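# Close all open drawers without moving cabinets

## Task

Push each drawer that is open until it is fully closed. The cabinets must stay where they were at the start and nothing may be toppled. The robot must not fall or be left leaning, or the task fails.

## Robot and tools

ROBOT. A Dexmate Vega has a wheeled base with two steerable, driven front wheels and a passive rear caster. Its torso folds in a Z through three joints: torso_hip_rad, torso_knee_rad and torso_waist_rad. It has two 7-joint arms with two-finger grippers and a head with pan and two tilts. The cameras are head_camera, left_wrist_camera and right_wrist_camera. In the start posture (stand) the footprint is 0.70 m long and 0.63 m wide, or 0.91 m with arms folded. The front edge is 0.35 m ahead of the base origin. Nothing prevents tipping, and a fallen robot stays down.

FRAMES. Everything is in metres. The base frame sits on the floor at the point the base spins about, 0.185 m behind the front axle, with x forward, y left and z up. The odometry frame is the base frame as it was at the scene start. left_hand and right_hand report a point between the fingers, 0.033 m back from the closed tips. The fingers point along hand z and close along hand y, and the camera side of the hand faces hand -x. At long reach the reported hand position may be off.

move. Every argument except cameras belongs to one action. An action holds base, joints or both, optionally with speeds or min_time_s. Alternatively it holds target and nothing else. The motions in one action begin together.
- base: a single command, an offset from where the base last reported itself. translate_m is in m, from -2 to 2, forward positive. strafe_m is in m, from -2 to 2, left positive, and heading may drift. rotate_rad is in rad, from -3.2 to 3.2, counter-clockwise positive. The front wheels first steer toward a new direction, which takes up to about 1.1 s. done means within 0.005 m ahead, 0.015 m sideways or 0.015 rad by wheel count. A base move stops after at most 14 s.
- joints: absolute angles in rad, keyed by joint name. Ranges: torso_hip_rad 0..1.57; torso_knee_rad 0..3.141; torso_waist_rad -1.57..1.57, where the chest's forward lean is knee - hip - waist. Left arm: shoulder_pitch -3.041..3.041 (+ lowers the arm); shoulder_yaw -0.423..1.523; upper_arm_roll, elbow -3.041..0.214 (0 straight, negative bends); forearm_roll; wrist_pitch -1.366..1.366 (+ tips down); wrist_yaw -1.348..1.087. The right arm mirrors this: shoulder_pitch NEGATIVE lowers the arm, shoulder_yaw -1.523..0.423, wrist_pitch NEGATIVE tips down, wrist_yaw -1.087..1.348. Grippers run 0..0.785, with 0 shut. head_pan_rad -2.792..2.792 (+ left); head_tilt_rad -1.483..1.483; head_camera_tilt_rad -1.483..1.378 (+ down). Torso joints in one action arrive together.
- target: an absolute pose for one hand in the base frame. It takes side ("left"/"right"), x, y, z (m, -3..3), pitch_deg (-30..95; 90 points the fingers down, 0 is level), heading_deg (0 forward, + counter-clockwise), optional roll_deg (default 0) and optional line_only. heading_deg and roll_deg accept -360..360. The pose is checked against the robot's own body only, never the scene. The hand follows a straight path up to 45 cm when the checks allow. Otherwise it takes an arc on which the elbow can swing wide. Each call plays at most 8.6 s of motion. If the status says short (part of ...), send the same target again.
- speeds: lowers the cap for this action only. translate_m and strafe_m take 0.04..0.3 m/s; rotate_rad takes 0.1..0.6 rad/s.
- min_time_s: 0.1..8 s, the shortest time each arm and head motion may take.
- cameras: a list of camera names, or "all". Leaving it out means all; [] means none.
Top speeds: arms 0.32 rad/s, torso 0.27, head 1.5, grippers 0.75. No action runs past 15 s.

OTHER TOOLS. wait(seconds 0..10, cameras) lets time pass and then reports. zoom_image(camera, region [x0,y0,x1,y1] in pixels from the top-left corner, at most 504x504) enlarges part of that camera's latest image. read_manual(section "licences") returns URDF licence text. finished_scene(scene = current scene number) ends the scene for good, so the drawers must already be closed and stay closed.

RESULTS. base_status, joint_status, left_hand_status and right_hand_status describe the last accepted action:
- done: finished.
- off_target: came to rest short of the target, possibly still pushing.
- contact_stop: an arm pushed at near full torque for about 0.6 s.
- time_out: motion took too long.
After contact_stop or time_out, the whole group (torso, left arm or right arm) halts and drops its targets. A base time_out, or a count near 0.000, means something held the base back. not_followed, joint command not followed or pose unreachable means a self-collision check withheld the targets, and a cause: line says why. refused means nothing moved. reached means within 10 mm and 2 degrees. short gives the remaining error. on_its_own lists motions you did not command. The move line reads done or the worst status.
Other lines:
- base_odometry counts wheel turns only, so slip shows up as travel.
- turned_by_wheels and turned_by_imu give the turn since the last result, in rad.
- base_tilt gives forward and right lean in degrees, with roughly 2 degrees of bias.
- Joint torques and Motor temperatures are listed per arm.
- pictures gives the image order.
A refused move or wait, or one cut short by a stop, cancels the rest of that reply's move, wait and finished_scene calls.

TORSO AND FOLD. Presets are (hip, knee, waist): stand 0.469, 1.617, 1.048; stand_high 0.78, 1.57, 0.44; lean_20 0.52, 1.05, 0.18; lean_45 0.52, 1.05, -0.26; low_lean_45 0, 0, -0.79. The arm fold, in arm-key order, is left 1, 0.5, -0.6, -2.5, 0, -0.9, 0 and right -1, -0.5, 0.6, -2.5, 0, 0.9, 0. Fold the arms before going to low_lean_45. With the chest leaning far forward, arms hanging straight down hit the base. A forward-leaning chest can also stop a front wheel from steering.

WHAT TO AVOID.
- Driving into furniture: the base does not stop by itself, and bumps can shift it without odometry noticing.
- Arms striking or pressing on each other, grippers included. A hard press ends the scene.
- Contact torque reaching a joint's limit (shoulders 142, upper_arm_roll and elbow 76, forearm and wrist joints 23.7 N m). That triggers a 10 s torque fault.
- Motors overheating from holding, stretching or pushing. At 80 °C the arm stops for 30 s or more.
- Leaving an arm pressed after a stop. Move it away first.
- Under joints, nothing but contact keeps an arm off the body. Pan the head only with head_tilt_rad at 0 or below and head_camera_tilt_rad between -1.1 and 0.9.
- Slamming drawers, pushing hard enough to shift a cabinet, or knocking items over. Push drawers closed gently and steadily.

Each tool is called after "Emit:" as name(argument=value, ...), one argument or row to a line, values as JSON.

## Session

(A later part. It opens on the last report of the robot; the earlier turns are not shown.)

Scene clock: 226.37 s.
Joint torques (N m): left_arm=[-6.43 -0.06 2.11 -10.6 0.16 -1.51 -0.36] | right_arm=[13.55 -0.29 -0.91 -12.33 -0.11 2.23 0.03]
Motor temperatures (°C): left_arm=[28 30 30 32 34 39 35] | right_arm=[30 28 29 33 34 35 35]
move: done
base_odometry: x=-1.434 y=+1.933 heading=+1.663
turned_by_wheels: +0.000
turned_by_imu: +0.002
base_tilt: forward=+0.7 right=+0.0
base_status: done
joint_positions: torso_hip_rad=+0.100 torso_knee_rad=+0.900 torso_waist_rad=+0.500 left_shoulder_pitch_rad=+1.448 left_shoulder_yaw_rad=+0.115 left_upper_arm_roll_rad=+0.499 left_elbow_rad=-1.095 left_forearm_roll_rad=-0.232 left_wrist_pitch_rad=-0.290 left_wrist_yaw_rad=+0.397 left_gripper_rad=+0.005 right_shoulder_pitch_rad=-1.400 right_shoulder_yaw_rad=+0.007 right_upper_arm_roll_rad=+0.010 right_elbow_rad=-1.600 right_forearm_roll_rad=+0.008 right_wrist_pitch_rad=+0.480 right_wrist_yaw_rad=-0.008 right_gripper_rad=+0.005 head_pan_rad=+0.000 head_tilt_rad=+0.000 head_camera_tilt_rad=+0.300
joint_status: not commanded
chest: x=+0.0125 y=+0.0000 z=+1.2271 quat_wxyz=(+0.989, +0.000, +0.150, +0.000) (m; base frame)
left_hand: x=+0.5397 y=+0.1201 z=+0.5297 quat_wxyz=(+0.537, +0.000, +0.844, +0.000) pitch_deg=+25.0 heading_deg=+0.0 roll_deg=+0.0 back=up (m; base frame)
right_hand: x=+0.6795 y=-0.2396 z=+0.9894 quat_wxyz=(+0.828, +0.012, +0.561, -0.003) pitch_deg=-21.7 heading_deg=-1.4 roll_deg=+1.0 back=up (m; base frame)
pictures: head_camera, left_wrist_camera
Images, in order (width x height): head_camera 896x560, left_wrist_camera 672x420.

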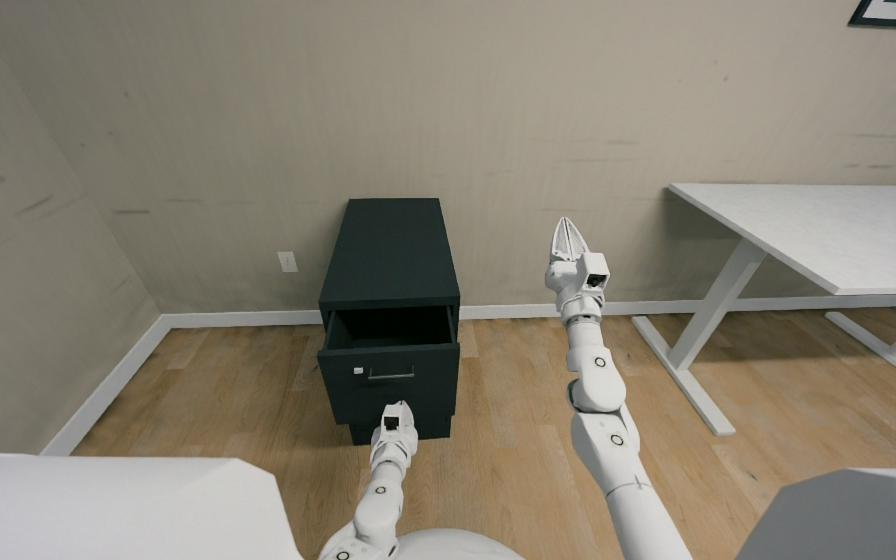

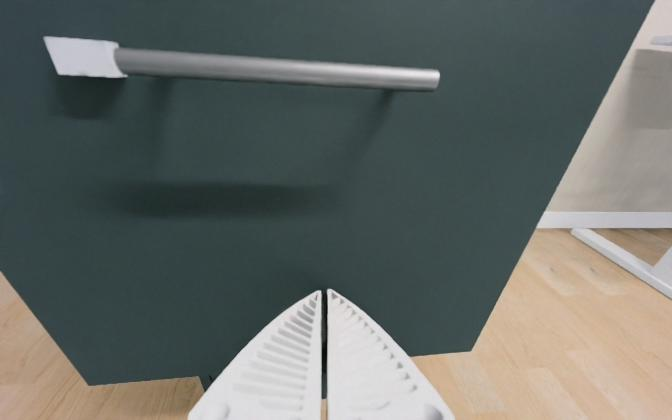

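Emit:
move(
  base={"translate_m":0.09},
  speeds={"translate_m":0.08},
  cameras=["head_camera"],
)

Emit:
zoom_image(
  camera="head_camera",
  region=[270, 180, 510, 460],
)

Scene clock: 231.93 s.
Joint torques (N m): left_arm=[-6 -2.45 0.98 -10.87 0.75 -1.4 -0.85] | right_arm=[14.3 0.35 -0.82 -11.17 -0.07 1.93 0.17]
Motor temperatures (°C): left_arm=[28 30 30 32 34 39 35] | right_arm=[30 28 29 33 34 36 35]
move: done
base_odometry: x=-1.443 y=+2.022 heading=+1.664
turned_by_wheels: +0.000
turned_by_imu: +0.001
base_tilt: forward=+0.6 right=+0.0
base_status: done
joint_positions: torso_hip_rad=+0.100 torso_knee_rad=+0.900 torso_waist_rad=+0.500 left_shoulder_pitch_rad=+1.448 left_shoulder_yaw_rad=+0.115 left_upper_arm_roll_rad=+0.499 left_elbow_rad=-1.095 left_forearm_roll_rad=-0.232 left_wrist_pitch_rad=-0.290 left_wrist_yaw_rad=+0.397 left_gripper_rad=+0.005 right_shoulder_pitch_rad=-1.400 right_shoulder_yaw_rad=+0.007 right_upper_arm_roll_rad=+0.010 right_elbow_rad=-1.600 right_forearm_roll_rad=+0.008 right_wrist_pitch_rad=+0.480 right_wrist_yaw_rad=-0.008 right_gripper_rad=+0.005 head_pan_rad=+0.000 head_tilt_rad=+0.000 head_camera_tilt_rad=+0.300
joint_status: not commanded
chest: x=+0.0125 y=+0.0000 z=+1.2271 quat_wxyz=(+0.989, +0.000, +0.150, +0.000) (m; base frame)
left_hand: x=+0.5397 y=+0.1201 z=+0.5297 quat_wxyz=(+0.537, +0.000, +0.844, +0.000) pitch_deg=+25.0 heading_deg=+0.0 roll_deg=+0.0 back=up (m; base frame)
right_hand: x=+0.6795 y=-0.2396 z=+0.9894 quat_wxyz=(+0.828, +0.012, +0.561, -0.003) pitch_deg=-21.7 heading_deg=-1.4 roll_deg=+1.0 back=up (m; base frame)
pictures: head_camera
Images, in order (width x height): head_camera 896x560.

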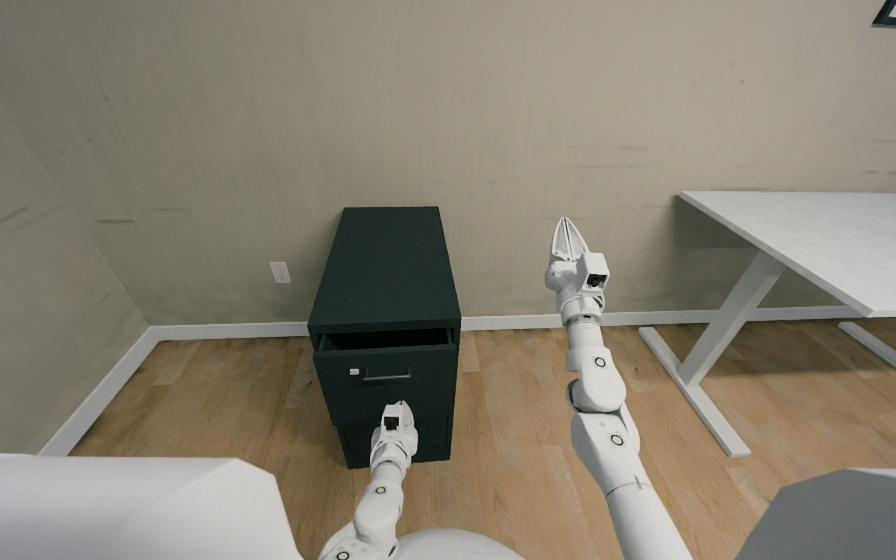

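Scaled by 1.800 from the camera's 896x560 image, which has a finer 960x600 frame.

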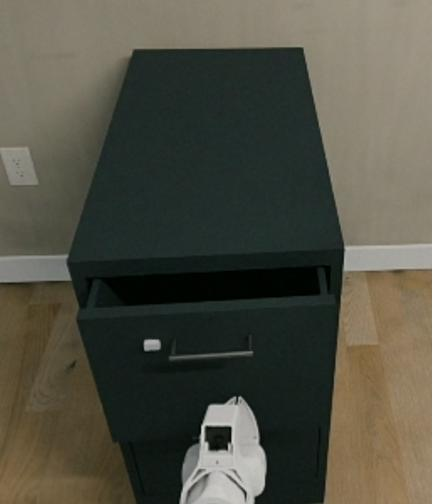

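Emit:
move(
  base={"translate_m":0.04},
  speeds={"translate_m":0.06},
  cameras=["head_camera"],
)

Emit:
zoom_image(
  camera="head_camera",
  region=[270, 180, 510, 460],
)

Scene clock: 240.30 s.
Joint torques (N m): left_arm=[-7.97 -2.08 -2.4 -11.04 0.72 -3.14 -0.47] | right_arm=[14.95 1.38 -0.84 -13.21 -0.09 2.69 0.32]
Motor temperatures (°C): left_arm=[28 30 30 32 34 39 35] | right_arm=[30 28 29 33 34 36 35]
move: done
base_odometry: x=-1.446 y=+2.062 heading=+1.664
turned_by_wheels: +0.000
turned_by_imu: +0.001
base_tilt: forward=+0.7 right=-0.1
base_status: done
joint_positions: torso_hip_rad=+0.100 torso_knee_rad=+0.900 torso_waist_rad=+0.500 left_shoulder_pitch_rad=+1.448 left_shoulder_yaw_rad=+0.115 left_upper_arm_roll_rad=+0.500 left_elbow_rad=-1.095 left_forearm_roll_rad=-0.232 left_wrist_pitch_rad=-0.290 left_wrist_yaw_rad=+0.397 left_gripper_rad=+0.005 right_shoulder_pitch_rad=-1.400 right_shoulder_yaw_rad=+0.007 right_upper_arm_roll_rad=+0.010 right_elbow_rad=-1.600 right_forearm_roll_rad=+0.008 right_wrist_pitch_rad=+0.480 right_wrist_yaw_rad=-0.008 right_gripper_rad=+0.005 head_pan_rad=+0.000 head_tilt_rad=+0.000 head_camera_tilt_rad=+0.300
joint_status: not commanded
chest: x=+0.0125 y=+0.0000 z=+1.2271 quat_wxyz=(+0.989, +0.000, +0.150, +0.000) (m; base frame)
left_hand: x=+0.5397 y=+0.1201 z=+0.5297 quat_wxyz=(+0.537, +0.000, +0.844, +0.000) pitch_deg=+25.0 heading_deg=+0.0 roll_deg=+0.0 back=up (m; base frame)
right_hand: x=+0.6795 y=-0.2396 z=+0.9894 quat_wxyz=(+0.828, +0.012, +0.561, -0.003) pitch_deg=-21.7 heading_deg=-1.4 roll_deg=+1.0 back=up (m; base frame)
pictures: head_camera
Images, in order (width x height): head_camera 896x560.

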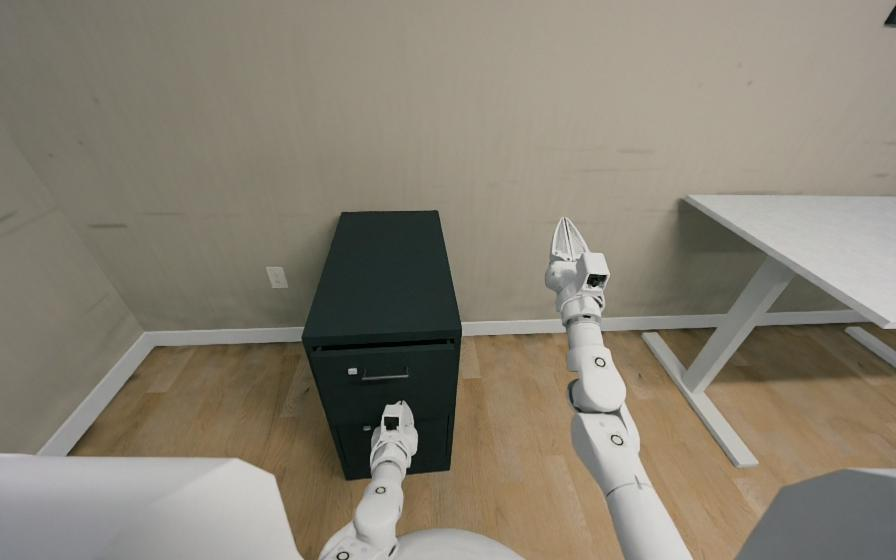

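Scaled by 1.800 from the camera's 896x560 image, which has a finer 960x600 frame.

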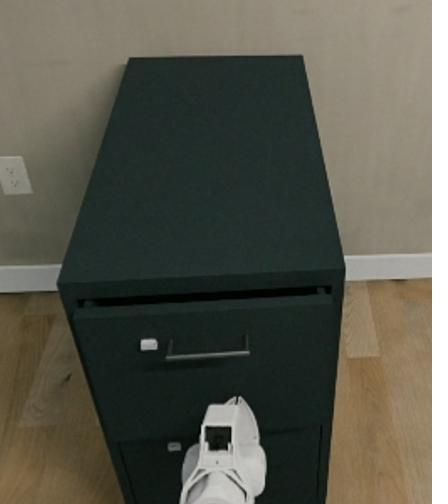

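Nearly; finish with the hand.

Emit:
move(
  target={"side":"left","x":0.56,"y":0.12,"z":0.53,"pitch_deg":25,"heading_deg":0},
  cameras=["head_camera"],
)

Emit:
zoom_image(
  camera="head_camera",
  region=[270, 180, 510, 460],
)

Scene clock: 244.60 s.
Joint torques (N m): left_arm=[-15.19 -5.45 -4.68 -10.47 0.57 -2.98 -0.69] | right_arm=[14.88 0.94 -0.72 -12.34 -0.16 2.11 0.21]
Motor temperatures (°C): left_arm=[28 30 30 32 34 39 35] | right_arm=[30 28 29 33 34 36 35]
move: done
base_odometry: x=-1.446 y=+2.062 heading=+1.664
turned_by_wheels: +0.000
turned_by_imu: +0.001
base_tilt: forward=+0.6 right=+0.0
base_status: not commanded
joint_positions: torso_hip_rad=+0.100 torso_knee_rad=+0.900 torso_waist_rad=+0.500 left_shoulder_pitch_rad=+1.398 left_shoulder_yaw_rad=+0.099 left_upper_arm_roll_rad=+0.496 left_elbow_rad=-1.043 left_forearm_roll_rad=-0.240 left_wrist_pitch_rad=-0.289 left_wrist_yaw_rad=+0.384 left_gripper_rad=+0.005 right_shoulder_pitch_rad=-1.400 right_shoulder_yaw_rad=+0.007 right_upper_arm_roll_rad=+0.010 right_elbow_rad=-1.600 right_forearm_roll_rad=+0.008 right_wrist_pitch_rad=+0.480 right_wrist_yaw_rad=-0.008 right_gripper_rad=+0.005 head_pan_rad=+0.000 head_tilt_rad=+0.000 head_camera_tilt_rad=+0.300
joint_status: not commanded
chest: x=+0.0125 y=+0.0000 z=+1.2271 quat_wxyz=(+0.989, +0.000, +0.150, +0.000) (m; base frame)
left_hand: x=+0.5575 y=+0.1201 z=+0.5295 quat_wxyz=(+0.537, +0.000, +0.844, +0.000) pitch_deg=+25.0 heading_deg=+0.0 roll_deg=+0.0 back=up (m; base frame)
left_hand_status: reached (straight line, planned for 0.5 s): 3 mm and 0.1 deg off.
right_hand: x=+0.6795 y=-0.2396 z=+0.9894 quat_wxyz=(+0.828, +0.012, +0.561, -0.003) pitch_deg=-21.7 heading_deg=-1.4 roll_deg=+1.0 back=up (m; base frame)
pictures: head_camera
Images, in order (width x height): head_camera 896x560.

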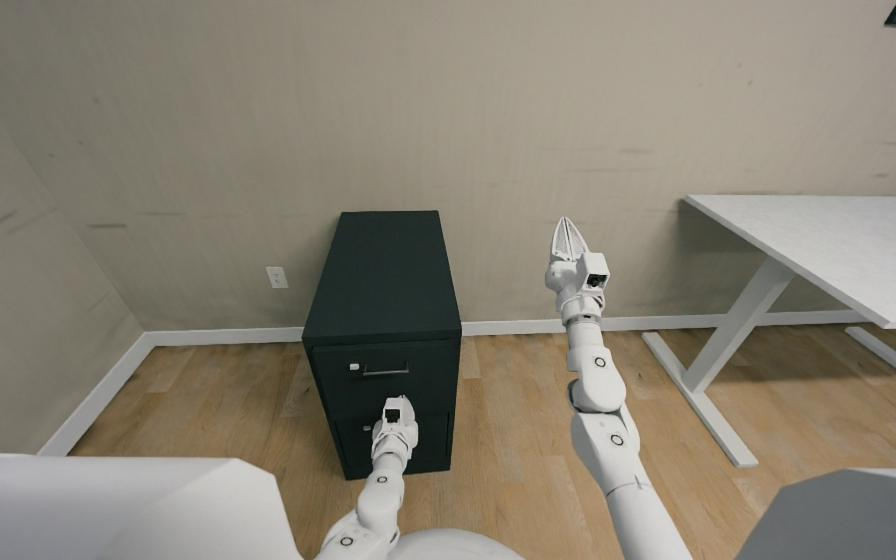

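Scaled by 1.800 from the camera's 896x560 image, which has a finer 960x600 frame.

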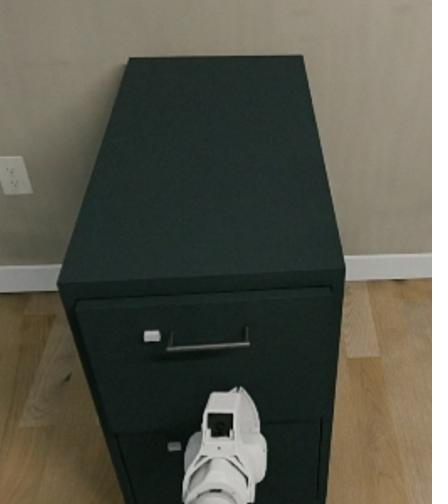

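Emit:
move(
  target={"side":"left","x":0.57,"y":0.12,"z":0.53,"pitch_deg":25,"heading_deg":0},
  cameras=["head_camera"],
)

Emit:
zoom_image(
  camera="head_camera",
  region=[270, 180, 510, 460],
)

Scene clock: 249.77 s.
Joint torques (N m): left_arm=[-13.62 -5.71 -1.76 -10.14 0.74 -3.23 -1.14] | right_arm=[14.95 0.68 -0.62 -12.87 -0.15 2.52 0.15]
Motor temperatures (°C): left_arm=[28 30 30 31 34 39 35] | right_arm=[31 28 29 33 34 36 35]
move: done
base_odometry: x=-1.446 y=+2.062 heading=+1.664
turned_by_wheels: +0.000
turned_by_imu: +0.001
base_tilt: forward=+0.6 right=-0.1
base_status: not commanded
joint_positions: torso_hip_rad=+0.100 torso_knee_rad=+0.900 torso_waist_rad=+0.500 left_shoulder_pitch_rad=+1.368 left_shoulder_yaw_rad=+0.089 left_upper_arm_roll_rad=+0.493 left_elbow_rad=-1.009 left_forearm_roll_rad=-0.244 left_wrist_pitch_rad=-0.290 left_wrist_yaw_rad=+0.376 left_gripper_rad=+0.005 right_shoulder_pitch_rad=-1.400 right_shoulder_yaw_rad=+0.007 right_upper_arm_roll_rad=+0.010 right_elbow_rad=-1.600 right_forearm_roll_rad=+0.008 right_wrist_pitch_rad=+0.480 right_wrist_yaw_rad=-0.008 right_gripper_rad=+0.005 head_pan_rad=+0.000 head_tilt_rad=+0.000 head_camera_tilt_rad=+0.300
joint_status: not commanded
chest: x=+0.0125 y=+0.0000 z=+1.2271 quat_wxyz=(+0.989, +0.000, +0.150, +0.000) (m; base frame)
left_hand: x=+0.5679 y=+0.1201 z=+0.5295 quat_wxyz=(+0.537, +0.000, +0.844, +0.000) pitch_deg=+25.1 heading_deg=+0.0 roll_deg=+0.0 back=up (m; base frame)
left_hand_status: reached (straight line, planned for 0.4 s): 2 mm and 0.1 deg off.
right_hand: x=+0.6795 y=-0.2396 z=+0.9894 quat_wxyz=(+0.828, +0.012, +0.561, -0.003) pitch_deg=-21.7 heading_deg=-1.4 roll_deg=+1.0 back=up (m; base frame)
pictures: head_camera
Images, in order (width x height): head_camera 896x560.

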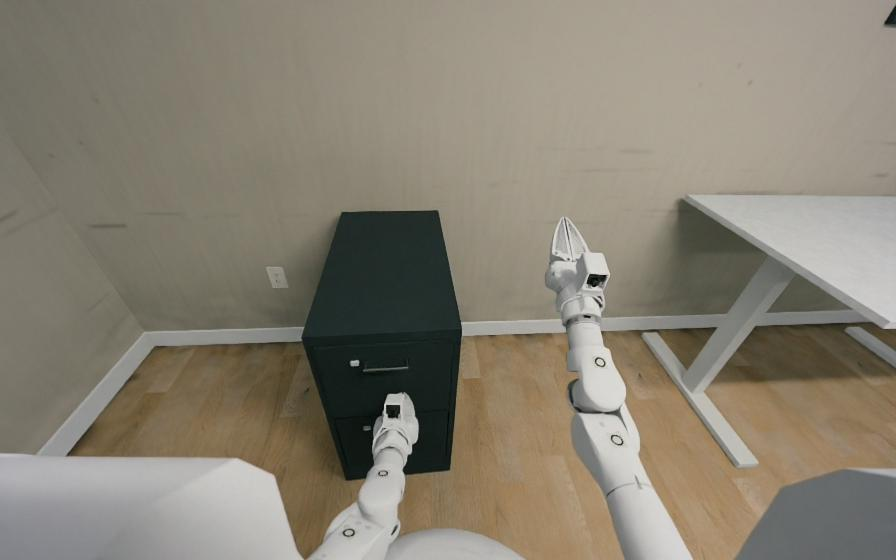

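Scaled by 1.800 from the camera's 896x560 image, which has a finer 960x600 frame.

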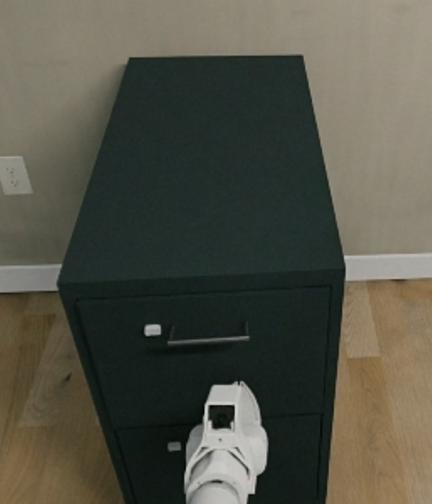

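Looks closer to flush; one more.

Emit:
move(
  target={"side":"left","x":0.579,"y":0.12,"z":0.53,"pitch_deg":25,"heading_deg":0},
  cameras=["head_camera"],
)

Emit:
zoom_image(
  camera="head_camera",
  region=[270, 180, 510, 460],
)

Scene clock: 254.23 s.
Joint torques (N m): left_arm=[-25.73 -4.85 -7.75 -17.15 1.21 -4.42 -1.77] | right_arm=[14.67 0.03 -0.54 -12.59 -0.07 1.74 0.25]
Motor temperatures (°C): left_arm=[28 30 30 31 34 39 35] | right_arm=[31 28 29 33 34 36 35]
move: done
base_odometry: x=-1.446 y=+2.062 heading=+1.664
turned_by_wheels: +0.000
turned_by_imu: +0.001
base_tilt: forward=+0.7 right=-0.1
base_status: not commanded
joint_positions: torso_hip_rad=+0.100 torso_knee_rad=+0.900 torso_waist_rad=+0.500 left_shoulder_pitch_rad=+1.341 left_shoulder_yaw_rad=+0.080 left_upper_arm_roll_rad=+0.492 left_elbow_rad=-0.975 left_forearm_roll_rad=-0.248 left_wrist_pitch_rad=-0.292 left_wrist_yaw_rad=+0.368 left_gripper_rad=+0.005 right_shoulder_pitch_rad=-1.400 right_shoulder_yaw_rad=+0.007 right_upper_arm_roll_rad=+0.010 right_elbow_rad=-1.600 right_forearm_roll_rad=+0.008 right_wrist_pitch_rad=+0.480 right_wrist_yaw_rad=-0.008 right_gripper_rad=+0.005 head_pan_rad=+0.000 head_tilt_rad=+0.000 head_camera_tilt_rad=+0.300
joint_status: not commanded
chest: x=+0.0125 y=+0.0000 z=+1.2271 quat_wxyz=(+0.989, +0.000, +0.150, +0.000) (m; base frame)
left_hand: x=+0.5765 y=+0.1201 z=+0.5289 quat_wxyz=(+0.536, +0.000, +0.844, +0.000) pitch_deg=+25.1 heading_deg=+0.0 roll_deg=+0.0 back=up (m; base frame)
left_hand_status: reached (straight line, planned for 0.4 s): 3 mm and 0.1 deg off.
right_hand: x=+0.6795 y=-0.2396 z=+0.9894 quat_wxyz=(+0.828, +0.012, +0.561, -0.003) pitch_deg=-21.7 heading_deg=-1.4 roll_deg=+1.0 back=up (m; base frame)
pictures: head_camera
Images, in order (width x height): head_camera 896x560.

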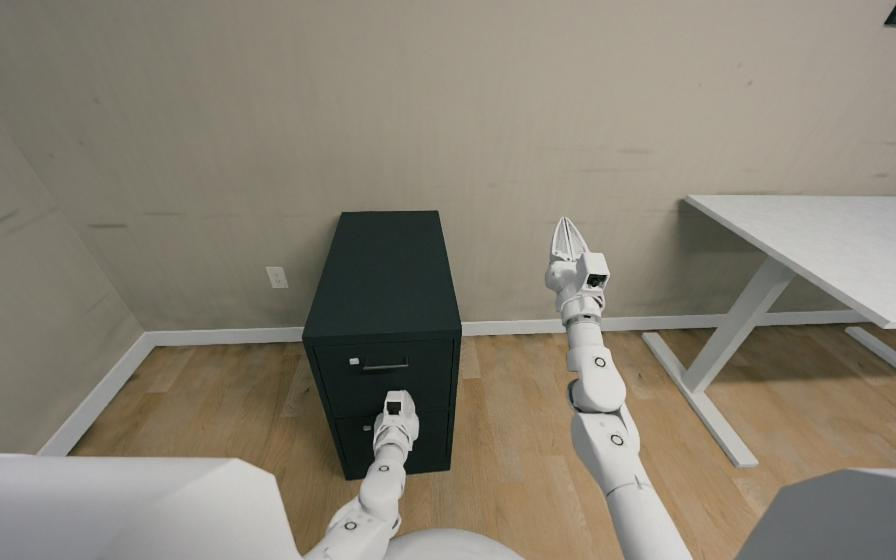

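Scaled by 1.800 from the camera's 896x560 image, which has a finer 960x600 frame.

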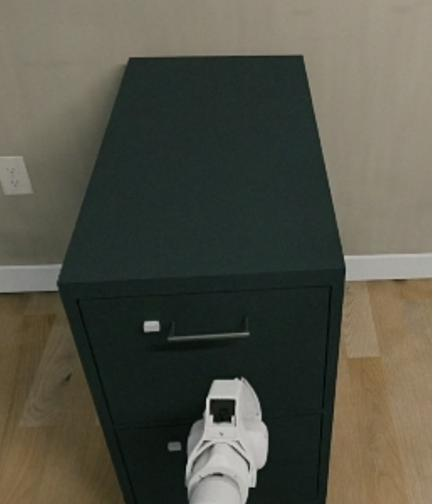

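Emit:
move(
  base={"translate_m":-1.0},
  cameras=[],
)

Emit:
move(
  base={"rotate_rad":1.6},
  joints={"left_shoulder_pitch_rad":1.4,"left_shoulder_yaw_rad":0,"left_upper_arm_roll_rad":0,"left_elbow_rad":-1.5,"left_forearm_roll_rad":0,"left_wrist_pitch_rad":0,"left_wrist_yaw_rad":0,"right_shoulder_pitch_rad":-1.5,"right_elbow_rad":-1.6},
  cameras=[],
)

Emit:
move(
  base={"translate_m":-0.45},
  cameras=["head_camera"],
)

Scene clock: 266.00 s.
Joint torques (N m): left_arm=[-7.73 -4.95 -1.14 -11.65 0.28 -3.06 -0.46] | right_arm=[14.17 0.11 -0.4 -12.66 -0.13 2.31 0.14]
Motor temperatures (°C): left_arm=[29 30 30 32 34 39 35] | right_arm=[31 28 29 33 34 36 35]
move: done
base_odometry: x=-1.350 y=+1.067 heading=+1.665
turned_by_wheels: +0.001
turned_by_imu: +0.002
base_tilt: forward=+0.7 right=+0.0
base_status: done
joint_positions: torso_hip_rad=+0.100 torso_knee_rad=+0.900 torso_waist_rad=+0.500 left_shoulder_pitch_rad=+1.336 left_shoulder_yaw_rad=+0.079 left_upper_arm_roll_rad=+0.491 left_elbow_rad=-0.970 left_forearm_roll_rad=-0.249 left_wrist_pitch_rad=-0.293 left_wrist_yaw_rad=+0.367 left_gripper_rad=+0.005 right_shoulder_pitch_rad=-1.400 right_shoulder_yaw_rad=+0.007 right_upper_arm_roll_rad=+0.010 right_elbow_rad=-1.600 right_forearm_roll_rad=+0.008 right_wrist_pitch_rad=+0.480 right_wrist_yaw_rad=-0.008 right_gripper_rad=+0.005 head_pan_rad=+0.000 head_tilt_rad=+0.000 head_camera_tilt_rad=+0.300
joint_status: not commanded
chest: x=+0.0124 y=+0.0000 z=+1.2271 quat_wxyz=(+0.989, +0.000, +0.150, +0.000) (m; base frame)
left_hand: x=+0.5787 y=+0.1200 z=+0.5297 quat_wxyz=(+0.537, +0.000, +0.844, +0.000) pitch_deg=+25.0 heading_deg=+0.0 roll_deg=+0.0 back=up (m; base frame)
right_hand: x=+0.6795 y=-0.2396 z=+0.9894 quat_wxyz=(+0.828, +0.012, +0.561, -0.003) pitch_deg=-21.7 heading_deg=-1.4 roll_deg=+1.0 back=up (m; base frame)
pictures: none
No camera images: "cameras" was empty.

Scene clock: 270.23 s.
Joint torques (N m): left_arm=[-6.48 -2.72 -0.14 -14.74 -0.15 -2.05 -0.76] | right_arm=[1.46 1.08 -0.67 -13.33 -0.14 2.67 0.19]
Motor temperatures (°C): left_arm=[29 30 30 32 34 39 35] | right_arm=[30 28 29 33 34 36 35]
move: done
base_odometry: x=-1.349 y=+1.067 heading=-3.016
turned_by_wheels: +1.602
turned_by_imu: +1.573
base_tilt: forward=+0.6 right=+0.0
base_status: done
joint_positions: torso_hip_rad=+0.100 torso_knee_rad=+0.900 torso_waist_rad=+0.500 left_shoulder_pitch_rad=+1.400 left_shoulder_yaw_rad=+0.000 left_upper_arm_roll_rad=+0.002 left_elbow_rad=-1.498 left_forearm_roll_rad=-0.001 left_wrist_pitch_rad=-0.001 left_wrist_yaw_rad=+0.001 left_gripper_rad=+0.005 right_shoulder_pitch_rad=-1.500 right_shoulder_yaw_rad=+0.007 right_upper_arm_roll_rad=+0.010 right_elbow_rad=-1.600 right_forearm_roll_rad=+0.008 right_wrist_pitch_rad=+0.480 right_wrist_yaw_rad=-0.008 right_gripper_rad=+0.005 head_pan_rad=+0.000 head_tilt_rad=+0.000 head_camera_tilt_rad=+0.300
joint_status: all done
chest: x=+0.0124 y=+0.0000 z=+1.2271 quat_wxyz=(+0.989, +0.000, +0.150, +0.000) (m; base frame)
left_hand: x=+0.6926 y=+0.2286 z=+0.7289 quat_wxyz=(+0.633, +0.000, +0.774, +0.000) pitch_deg=+11.5 heading_deg=+0.0 roll_deg=+0.0 back=up (m; base frame)
right_hand: x=+0.6527 y=-0.2396 z=+0.9244 quat_wxyz=(+0.799, +0.012, +0.601, -0.004) pitch_deg=-16.0 heading_deg=-1.4 roll_deg=+0.9 back=up (m; base frame)
pictures: none
No camera images: "cameras" was empty.

Scene clock: 273.60 s.
Joint torques (N m): left_arm=[-7.85 -2.93 -3.53 -15.34 0.53 -3 -0.35] | right_arm=[2.6 0.95 -0.56 -12.03 -0.1 2.49 0.18]
Motor temperatures (°C): left_arm=[29 30 30 32 34 39 35] | right_arm=[30 28 29 33 34 36 35]
move: done
base_odometry: x=-0.902 y=+1.125 heading=-3.016
turned_by_wheels: +0.001
turned_by_imu: +0.001
base_tilt: forward=+0.6 right=+0.0
base_status: done
joint_positions: torso_hip_rad=+0.100 torso_knee_rad=+0.900 torso_waist_rad=+0.500 left_shoulder_pitch_rad=+1.400 left_shoulder_yaw_rad=+0.000 left_upper_arm_roll_rad=+0.000 left_elbow_rad=-1.500 left_forearm_roll_rad=+0.000 left_wrist_pitch_rad=+0.000 left_wrist_yaw_rad=+0.000 left_gripper_rad=+0.005 right_shoulder_pitch_rad=-1.500 right_shoulder_yaw_rad=+0.007 right_upper_arm_roll_rad=+0.010 right_elbow_rad=-1.600 right_forearm_roll_rad=+0.008 right_wrist_pitch_rad=+0.480 right_wrist_yaw_rad=-0.008 right_gripper_rad=+0.005 head_pan_rad=+0.000 head_tilt_rad=+0.000 head_camera_tilt_rad=+0.300
joint_status: not commanded
chest: x=+0.0125 y=+0.0000 z=+1.2271 quat_wxyz=(+0.989, +0.000, +0.150, +0.000) (m; base frame)
left_hand: x=+0.6927 y=+0.2292 z=+0.7293 quat_wxyz=(+0.633, +0.000, +0.774, +0.000) pitch_deg=+11.5 heading_deg=+0.0 roll_deg=+0.0 back=up (m; base frame)
right_hand: x=+0.6526 y=-0.2396 z=+0.9244 quat_wxyz=(+0.799, +0.012, +0.601, -0.004) pitch_deg=-16.0 heading_deg=-1.4 roll_deg=+0.9 back=up (m; base frame)
pictures: head_camera
Images, in order (width x height): head_camera 896x560.

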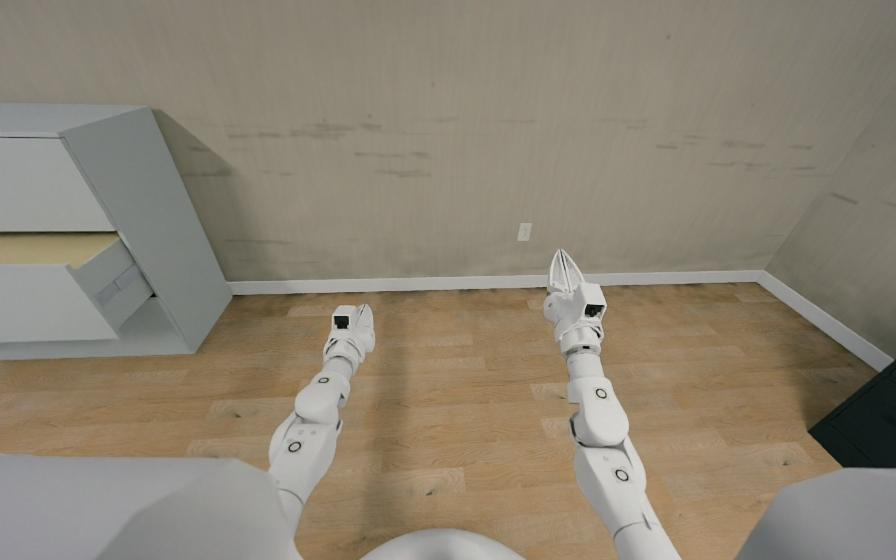

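Emit:
move(
  base={"rotate_rad":0.05},
  cameras=[],
)

Emit:
move(
  base={"strafe_m":1.5},
  cameras=["head_camera"],
)

Scene clock: 282.43 s.
Joint torques (N m): left_arm=[-7.1 -2.43 -1.86 -14.81 0.26 -3.3 -0.32] | right_arm=[2.9 0.05 -0.6 -11.99 -0.13 2.31 0.14]
Motor temperatures (°C): left_arm=[28 30 30 32 34 39 35] | right_arm=[30 28 29 33 34 36 35]
move: done
base_odometry: x=-0.902 y=+1.125 heading=-2.966
turned_by_wheels: +0.050
turned_by_imu: +0.051
base_tilt: forward=+0.6 right=+0.0
base_status: done
joint_positions: torso_hip_rad=+0.100 torso_knee_rad=+0.900 torso_waist_rad=+0.500 left_shoulder_pitch_rad=+1.400 left_shoulder_yaw_rad=+0.000 left_upper_arm_roll_rad=+0.000 left_elbow_rad=-1.500 left_forearm_roll_rad=+0.000 left_wrist_pitch_rad=+0.000 left_wrist_yaw_rad=+0.000 left_gripper_rad=+0.005 right_shoulder_pitch_rad=-1.500 right_shoulder_yaw_rad=+0.007 right_upper_arm_roll_rad=+0.010 right_elbow_rad=-1.600 right_forearm_roll_rad=+0.008 right_wrist_pitch_rad=+0.480 right_wrist_yaw_rad=-0.008 right_gripper_rad=+0.005 head_pan_rad=+0.000 head_tilt_rad=+0.000 head_camera_tilt_rad=+0.300
joint_status: not commanded
chest: x=+0.0125 y=+0.0000 z=+1.2271 quat_wxyz=(+0.989, +0.000, +0.150, +0.000) (m; base frame)
left_hand: x=+0.6927 y=+0.2292 z=+0.7293 quat_wxyz=(+0.633, +0.000, +0.774, +0.000) pitch_deg=+11.5 heading_deg=+0.0 roll_deg=+0.0 back=up (m; base frame)
right_hand: x=+0.6526 y=-0.2396 z=+0.9244 quat_wxyz=(+0.799, +0.012, +0.601, -0.004) pitch_deg=-16.0 heading_deg=-1.4 roll_deg=+0.9 back=up (m; base frame)
pictures: none
No camera images: "cameras" was empty.

Scene clock: 289.53 s.
Joint torques (N m): left_arm=[-5.6 -0.99 -0.65 -15.47 -0.12 -2.14 -0.44] | right_arm=[2.7 0.2 -0.47 -11.65 -0.02 2.53 0.08]
Motor temperatures (°C): left_arm=[28 30 30 32 34 39 35] | right_arm=[30 28 29 33 34 36 35]
move: done
base_odometry: x=-0.620 y=-0.344 heading=-2.944
turned_by_wheels: +0.022
turned_by_imu: +0.010
base_tilt: forward=+0.6 right=-0.1
base_status: done
joint_positions: torso_hip_rad=+0.100 torso_knee_rad=+0.900 torso_waist_rad=+0.500 left_shoulder_pitch_rad=+1.400 left_shoulder_yaw_rad=+0.000 left_upper_arm_roll_rad=+0.000 left_elbow_rad=-1.500 left_forearm_roll_rad=+0.000 left_wrist_pitch_rad=+0.000 left_wrist_yaw_rad=+0.000 left_gripper_rad=+0.005 right_shoulder_pitch_rad=-1.500 right_shoulder_yaw_rad=+0.007 right_upper_arm_roll_rad=+0.010 right_elbow_rad=-1.600 right_forearm_roll_rad=+0.008 right_wrist_pitch_rad=+0.480 right_wrist_yaw_rad=-0.008 right_gripper_rad=+0.005 head_pan_rad=+0.000 head_tilt_rad=+0.000 head_camera_tilt_rad=+0.300
joint_status: not commanded
chest: x=+0.0125 y=+0.0000 z=+1.2271 quat_wxyz=(+0.989, +0.000, +0.150, +0.000) (m; base frame)
left_hand: x=+0.6927 y=+0.2292 z=+0.7293 quat_wxyz=(+0.633, +0.000, +0.774, +0.000) pitch_deg=+11.5 heading_deg=+0.0 roll_deg=+0.0 back=up (m; base frame)
right_hand: x=+0.6526 y=-0.2396 z=+0.9244 quat_wxyz=(+0.799, +0.012, +0.601, -0.004) pitch_deg=-16.0 heading_deg=-1.4 roll_deg=+0.9 back=up (m; base frame)
pictures: head_camera
Images, in order (width x height): head_camera 896x560.

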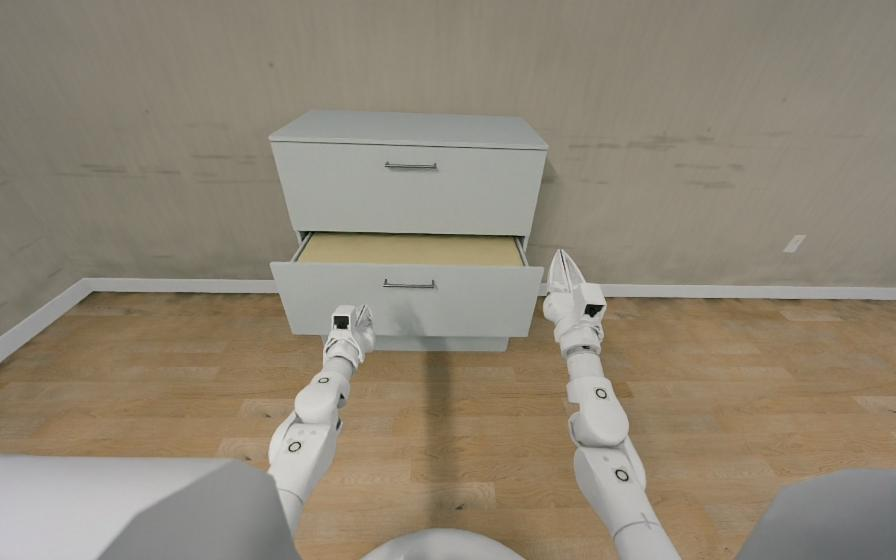

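Emit:
move(
  target={"side":"left","x":0.54,"y":0.15,"z":0.5,"pitch_deg":30,"heading_deg":0},
  cameras=["head_camera"],
)

Emit:
move(
  base={"translate_m":0.35},
  cameras=["head_camera","left_wrist_camera"],
)

Scene clock: 301.37 s.
Joint torques (N m): left_arm=[-2.47 2.65 3.64 -9.03 0.27 -3.09 0.4] | right_arm=[2.72 0.71 -0.72 -11.88 -0.15 2.73 0.24]
Motor temperatures (°C): left_arm=[28 30 30 32 34 39 35] | right_arm=[30 28 29 33 34 36 35]
move: done
base_odometry: x=-0.620 y=-0.344 heading=-2.944
turned_by_wheels: +0.000
turned_by_imu: +0.001
base_tilt: forward=+0.6 right=-0.2
base_status: not commanded
joint_positions: torso_hip_rad=+0.100 torso_knee_rad=+0.900 torso_waist_rad=+0.500 left_shoulder_pitch_rad=+1.441 left_shoulder_yaw_rad=+0.126 left_upper_arm_roll_rad=+0.414 left_elbow_rad=-1.109 left_forearm_roll_rad=-0.253 left_wrist_pitch_rad=-0.179 left_wrist_yaw_rad=+0.309 left_gripper_rad=+0.005 right_shoulder_pitch_rad=-1.500 right_shoulder_yaw_rad=+0.007 right_upper_arm_roll_rad=+0.010 right_elbow_rad=-1.600 right_forearm_roll_rad=+0.008 right_wrist_pitch_rad=+0.480 right_wrist_yaw_rad=-0.008 right_gripper_rad=+0.005 head_pan_rad=+0.000 head_tilt_rad=+0.000 head_camera_tilt_rad=+0.300
joint_status: not commanded
chest: x=+0.0125 y=+0.0000 z=+1.2271 quat_wxyz=(+0.989, +0.000, +0.150, +0.000) (m; base frame)
left_hand: x=+0.5431 y=+0.1499 z=+0.5030 quat_wxyz=(+0.502, +0.000, +0.865, -0.001) pitch_deg=+29.7 heading_deg=-0.1 roll_deg=-0.1 back=up (m; base frame)
left_hand_status: reached (checked arc [the straight line was blocked], planned for 1.6 s): 4 mm and 0.3 deg off.
right_hand: x=+0.6526 y=-0.2396 z=+0.9244 quat_wxyz=(+0.799, +0.012, +0.601, -0.004) pitch_deg=-16.0 heading_deg=-1.4 roll_deg=+0.9 back=up (m; base frame)
pictures: head_camera
Images, in order (width x height): head_camera 896x560.

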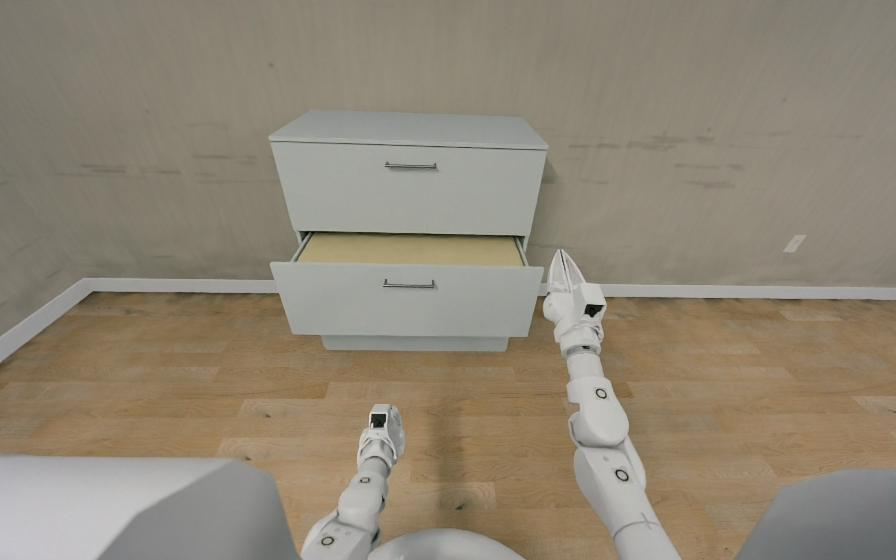

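Scene clock: 304.63 s.
Joint torques (N m): left_arm=[-6.42 -1.87 2.78 -11.16 0.1 -2.06 0.4] | right_arm=[3.63 0.57 -0.44 -11.7 -0.04 2.31 0.29]
Motor temperatures (°C): left_arm=[28 30 30 32 34 39 35] | right_arm=[30 28 29 33 34 36 35]
move: done
base_odometry: x=-0.963 y=-0.413 heading=-2.944
turned_by_wheels: +0.000
turned_by_imu: +0.000
base_tilt: forward=+0.7 right=+0.0
base_status: done
joint_positions: torso_hip_rad=+0.100 torso_knee_rad=+0.900 torso_waist_rad=+0.500 left_shoulder_pitch_rad=+1.441 left_shoulder_yaw_rad=+0.127 left_upper_arm_roll_rad=+0.420 left_elbow_rad=-1.104 left_forearm_roll_rad=-0.257 left_wrist_pitch_rad=-0.181 left_wrist_yaw_rad=+0.314 left_gripper_rad=+0.005 right_shoulder_pitch_rad=-1.500 right_shoulder_yaw_rad=+0.007 right_upper_arm_roll_rad=+0.010 right_elbow_rad=-1.600 right_forearm_roll_rad=+0.008 right_wrist_pitch_rad=+0.480 right_wrist_yaw_rad=-0.008 right_gripper_rad=+0.005 head_pan_rad=+0.000 head_tilt_rad=+0.000 head_camera_tilt_rad=+0.300
joint_status: not commanded
chest: x=+0.0125 y=+0.0000 z=+1.2271 quat_wxyz=(+0.989, +0.000, +0.150, +0.000) (m; base frame)
left_hand: x=+0.5400 y=+0.1501 z=+0.4999 quat_wxyz=(+0.500, +0.000, +0.866, +0.000) pitch_deg=+30.0 heading_deg=+0.0 roll_deg=+0.0 back=up (m; base frame)
right_hand: x=+0.6527 y=-0.2396 z=+0.9243 quat_wxyz=(+0.799, +0.012, +0.601, -0.004) pitch_deg=-16.0 heading_deg=-1.4 roll_deg=+0.9 back=up (m; base frame)
pictures: head_camera, left_wrist_camera
Images, in order (width x height): head_camera 896x560, left_wrist_camera 672x420.

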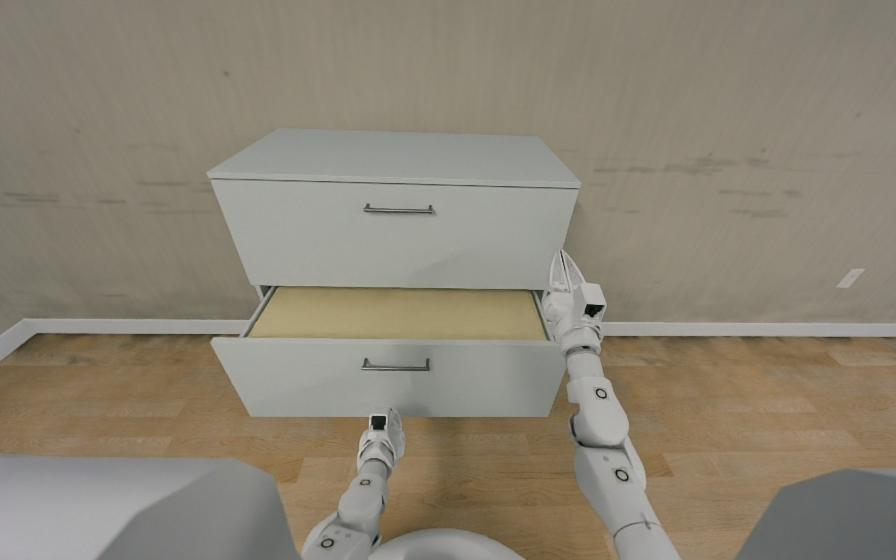

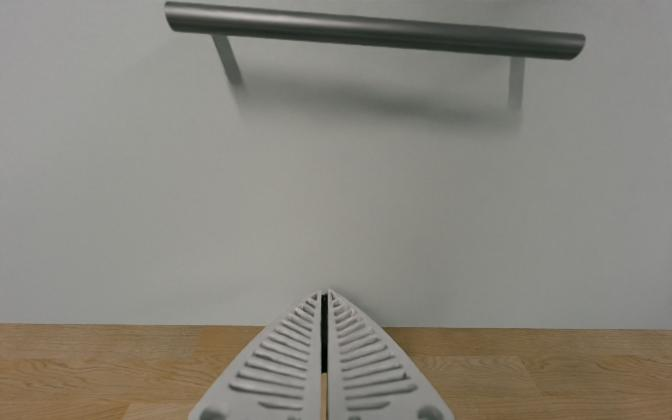

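Emit:
move(
  target={"side":"right","x":0.42,"y":-0.28,"z":0.75,"pitch_deg":10,"heading_deg":0},
  cameras=[],
)

Emit:
move(
  target={"side":"left","x":0.54,"y":0.14,"z":0.53,"pitch_deg":25,"heading_deg":0},
  cameras=["head_camera"],
)

Scene clock: 317.83 s.
Joint torques (N m): left_arm=[-3.42 -0.56 2.31 -9.81 0.21 -2.36 0.37] | right_arm=[-8.03 -4.93 5.45 -11.92 0.65 1.95 0.16]
Motor temperatures (°C): left_arm=[28 30 30 32 34 39 35] | right_arm=[30 28 29 33 34 36 35]
move: done
base_odometry: x=-0.963 y=-0.413 heading=-2.944
turned_by_wheels: +0.000
turned_by_imu: +0.001
base_tilt: forward=+0.7 right=+0.0
base_status: not commanded
joint_positions: torso_hip_rad=+0.100 torso_knee_rad=+0.900 torso_waist_rad=+0.500 left_shoulder_pitch_rad=+1.441 left_shoulder_yaw_rad=+0.127 left_upper_arm_roll_rad=+0.420 left_elbow_rad=-1.104 left_forearm_roll_rad=-0.257 left_wrist_pitch_rad=-0.181 left_wrist_yaw_rad=+0.314 left_gripper_rad=+0.005 right_shoulder_pitch_rad=-2.182 right_shoulder_yaw_rad=-0.052 right_upper_arm_roll_rad=+0.105 right_elbow_rad=-1.980 right_forearm_roll_rad=+0.116 right_wrist_pitch_rad=+0.325 right_wrist_yaw_rad=+0.080 right_gripper_rad=+0.005 head_pan_rad=+0.000 head_tilt_rad=+0.000 head_camera_tilt_rad=+0.300
joint_status: not commanded
chest: x=+0.0125 y=+0.0000 z=+1.2271 quat_wxyz=(+0.989, +0.000, +0.150, +0.000) (m; base frame)
left_hand: x=+0.5400 y=+0.1501 z=+0.4999 quat_wxyz=(+0.500, +0.000, +0.866, +0.000) pitch_deg=+30.0 heading_deg=+0.0 roll_deg=+0.0 back=up (m; base frame)
right_hand: x=+0.4225 y=-0.2795 z=+0.7512 quat_wxyz=(+0.644, +0.000, +0.765, +0.000) pitch_deg=+9.8 heading_deg=+0.0 roll_deg=+0.0 back=up (m; base frame)
right_hand_status: reached (straight line, planned for 2.5 s): 3 mm and 0.2 deg off.
pictures: none
No camera images: "cameras" was empty.

Scene clock: 319.63 s.
Joint torques (N m): left_arm=[-2.42 -4.24 3.67 -10.28 0.84 -2.8 0.44] | right_arm=[-6.99 -3.49 4.96 -11.93 0.65 1.62 0.34]
Motor temperatures (°C): left_arm=[28 30 30 32 34 39 35] | right_arm=[30 28 29 33 34 36 35]
move: done
base_odometry: x=-0.963 y=-0.413 heading=-2.944
turned_by_wheels: +0.000
turned_by_imu: +0.000
base_tilt: forward=+0.7 right=-0.1
base_status: not commanded
joint_positions: torso_hip_rad=+0.100 torso_knee_rad=+0.900 torso_waist_rad=+0.500 left_shoulder_pitch_rad=+1.472 left_shoulder_yaw_rad=+0.124 left_upper_arm_roll_rad=+0.436 left_elbow_rad=-1.122 left_forearm_roll_rad=-0.218 left_wrist_pitch_rad=-0.272 left_wrist_yaw_rad=+0.343 left_gripper_rad=+0.005 right_shoulder_pitch_rad=-2.188 right_shoulder_yaw_rad=-0.053 right_upper_arm_roll_rad=+0.106 right_elbow_rad=-1.981 right_forearm_roll_rad=+0.117 right_wrist_pitch_rad=+0.325 right_wrist_yaw_rad=+0.081 right_gripper_rad=+0.005 head_pan_rad=+0.000 head_tilt_rad=+0.000 head_camera_tilt_rad=+0.300
joint_status: not commanded
chest: x=+0.0125 y=+0.0000 z=+1.2271 quat_wxyz=(+0.989, +0.000, +0.150, +0.000) (m; base frame)
left_hand: x=+0.5400 y=+0.1409 z=+0.5279 quat_wxyz=(+0.535, +0.000, +0.845, +0.000) pitch_deg=+25.3 heading_deg=+0.0 roll_deg=+0.0 back=up (m; base frame)
left_hand_status: reached (straight line, planned for 0.6 s): 2 mm and 0.3 deg off.
right_hand: x=+0.4201 y=-0.2798 z=+0.7498 quat_wxyz=(+0.643, +0.000, +0.766, +0.000) pitch_deg=+10.0 heading_deg=+0.0 roll_deg=+0.0 back=up (m; base frame)
pictures: head_camera
Images, in order (width x height): head_camera 896x560.

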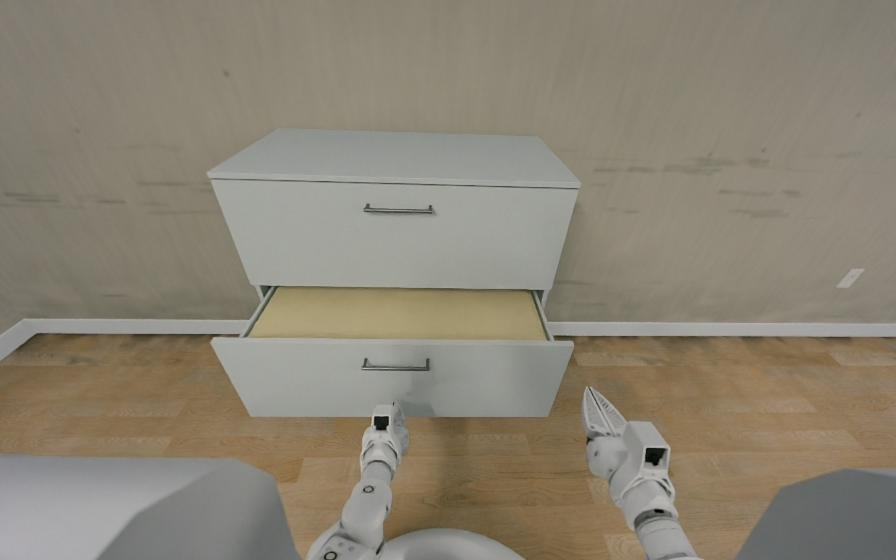

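Emit:
move(
  base={"translate_m":0.27},
  speeds={"translate_m":0.09},
  cameras=["head_camera"],
)

Scene clock: 327.47 s.
Joint torques (N m): left_arm=[-8.6 -4.52 -1.95 -10.91 0.32 -3.09 -0.41] | right_arm=[-7.14 -2.59 4.98 -11.64 0.52 2.46 0.34]
Motor temperatures (°C): left_arm=[28 30 30 32 34 39 35] | right_arm=[30 28 29 33 34 36 35]
move: done
base_odometry: x=-1.228 y=-0.467 heading=-2.945
turned_by_wheels: +0.000
turned_by_imu: +0.001
base_tilt: forward=+0.7 right=-0.1
base_status: done
joint_positions: torso_hip_rad=+0.100 torso_knee_rad=+0.900 torso_waist_rad=+0.500 left_shoulder_pitch_rad=+1.475 left_shoulder_yaw_rad=+0.123 left_upper_arm_roll_rad=+0.437 left_elbow_rad=-1.123 left_forearm_roll_rad=-0.216 left_wrist_pitch_rad=-0.279 left_wrist_yaw_rad=+0.345 left_gripper_rad=+0.005 right_shoulder_pitch_rad=-2.188 right_shoulder_yaw_rad=-0.053 right_upper_arm_roll_rad=+0.106 right_elbow_rad=-1.982 right_forearm_roll_rad=+0.117 right_wrist_pitch_rad=+0.325 right_wrist_yaw_rad=+0.081 right_gripper_rad=+0.005 head_pan_rad=+0.000 head_tilt_rad=+0.000 head_camera_tilt_rad=+0.300
joint_status: not commanded
chest: x=+0.0124 y=+0.0000 z=+1.2271 quat_wxyz=(+0.989, +0.000, +0.150, +0.000) (m; base frame)
left_hand: x=+0.5397 y=+0.1400 z=+0.5297 quat_wxyz=(+0.537, +0.000, +0.844, +0.000) pitch_deg=+25.0 heading_deg=+0.0 roll_deg=+0.0 back=up (m; base frame)
right_hand: x=+0.4200 y=-0.2798 z=+0.7498 quat_wxyz=(+0.643, +0.000, +0.766, +0.000) pitch_deg=+10.0 heading_deg=+0.0 roll_deg=+0.0 back=up (m; base frame)
pictures: head_camera
Images, in order (width x height): head_camera 896x560.

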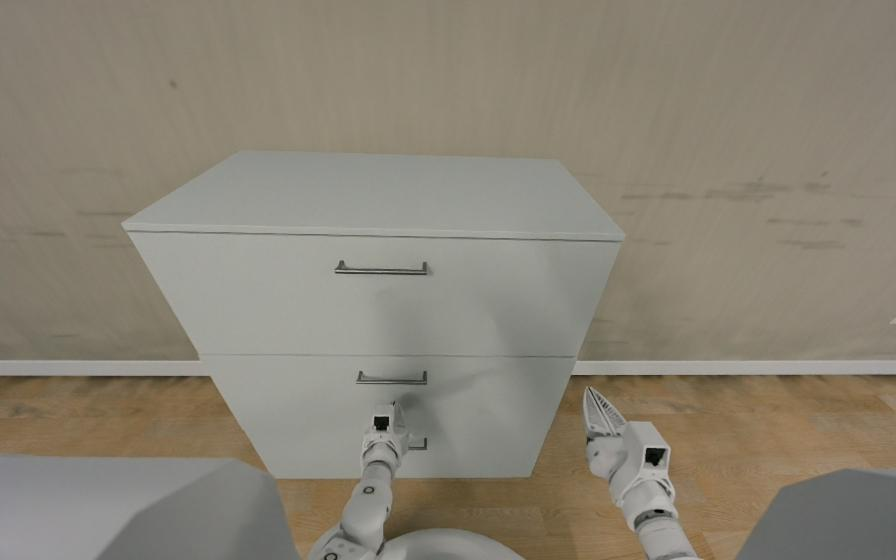

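Emit:
zoom_image(
  camera="head_camera",
  region=[120, 200, 620, 500],
)

Scaled by 1.008 from the camera's 896x560 image, which has a finer 960x600 frame.

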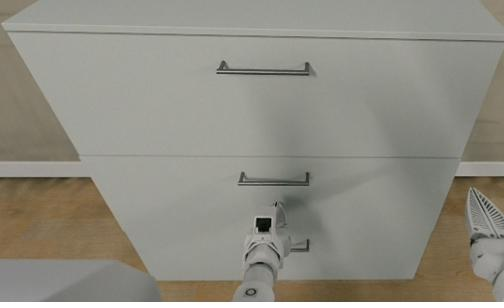

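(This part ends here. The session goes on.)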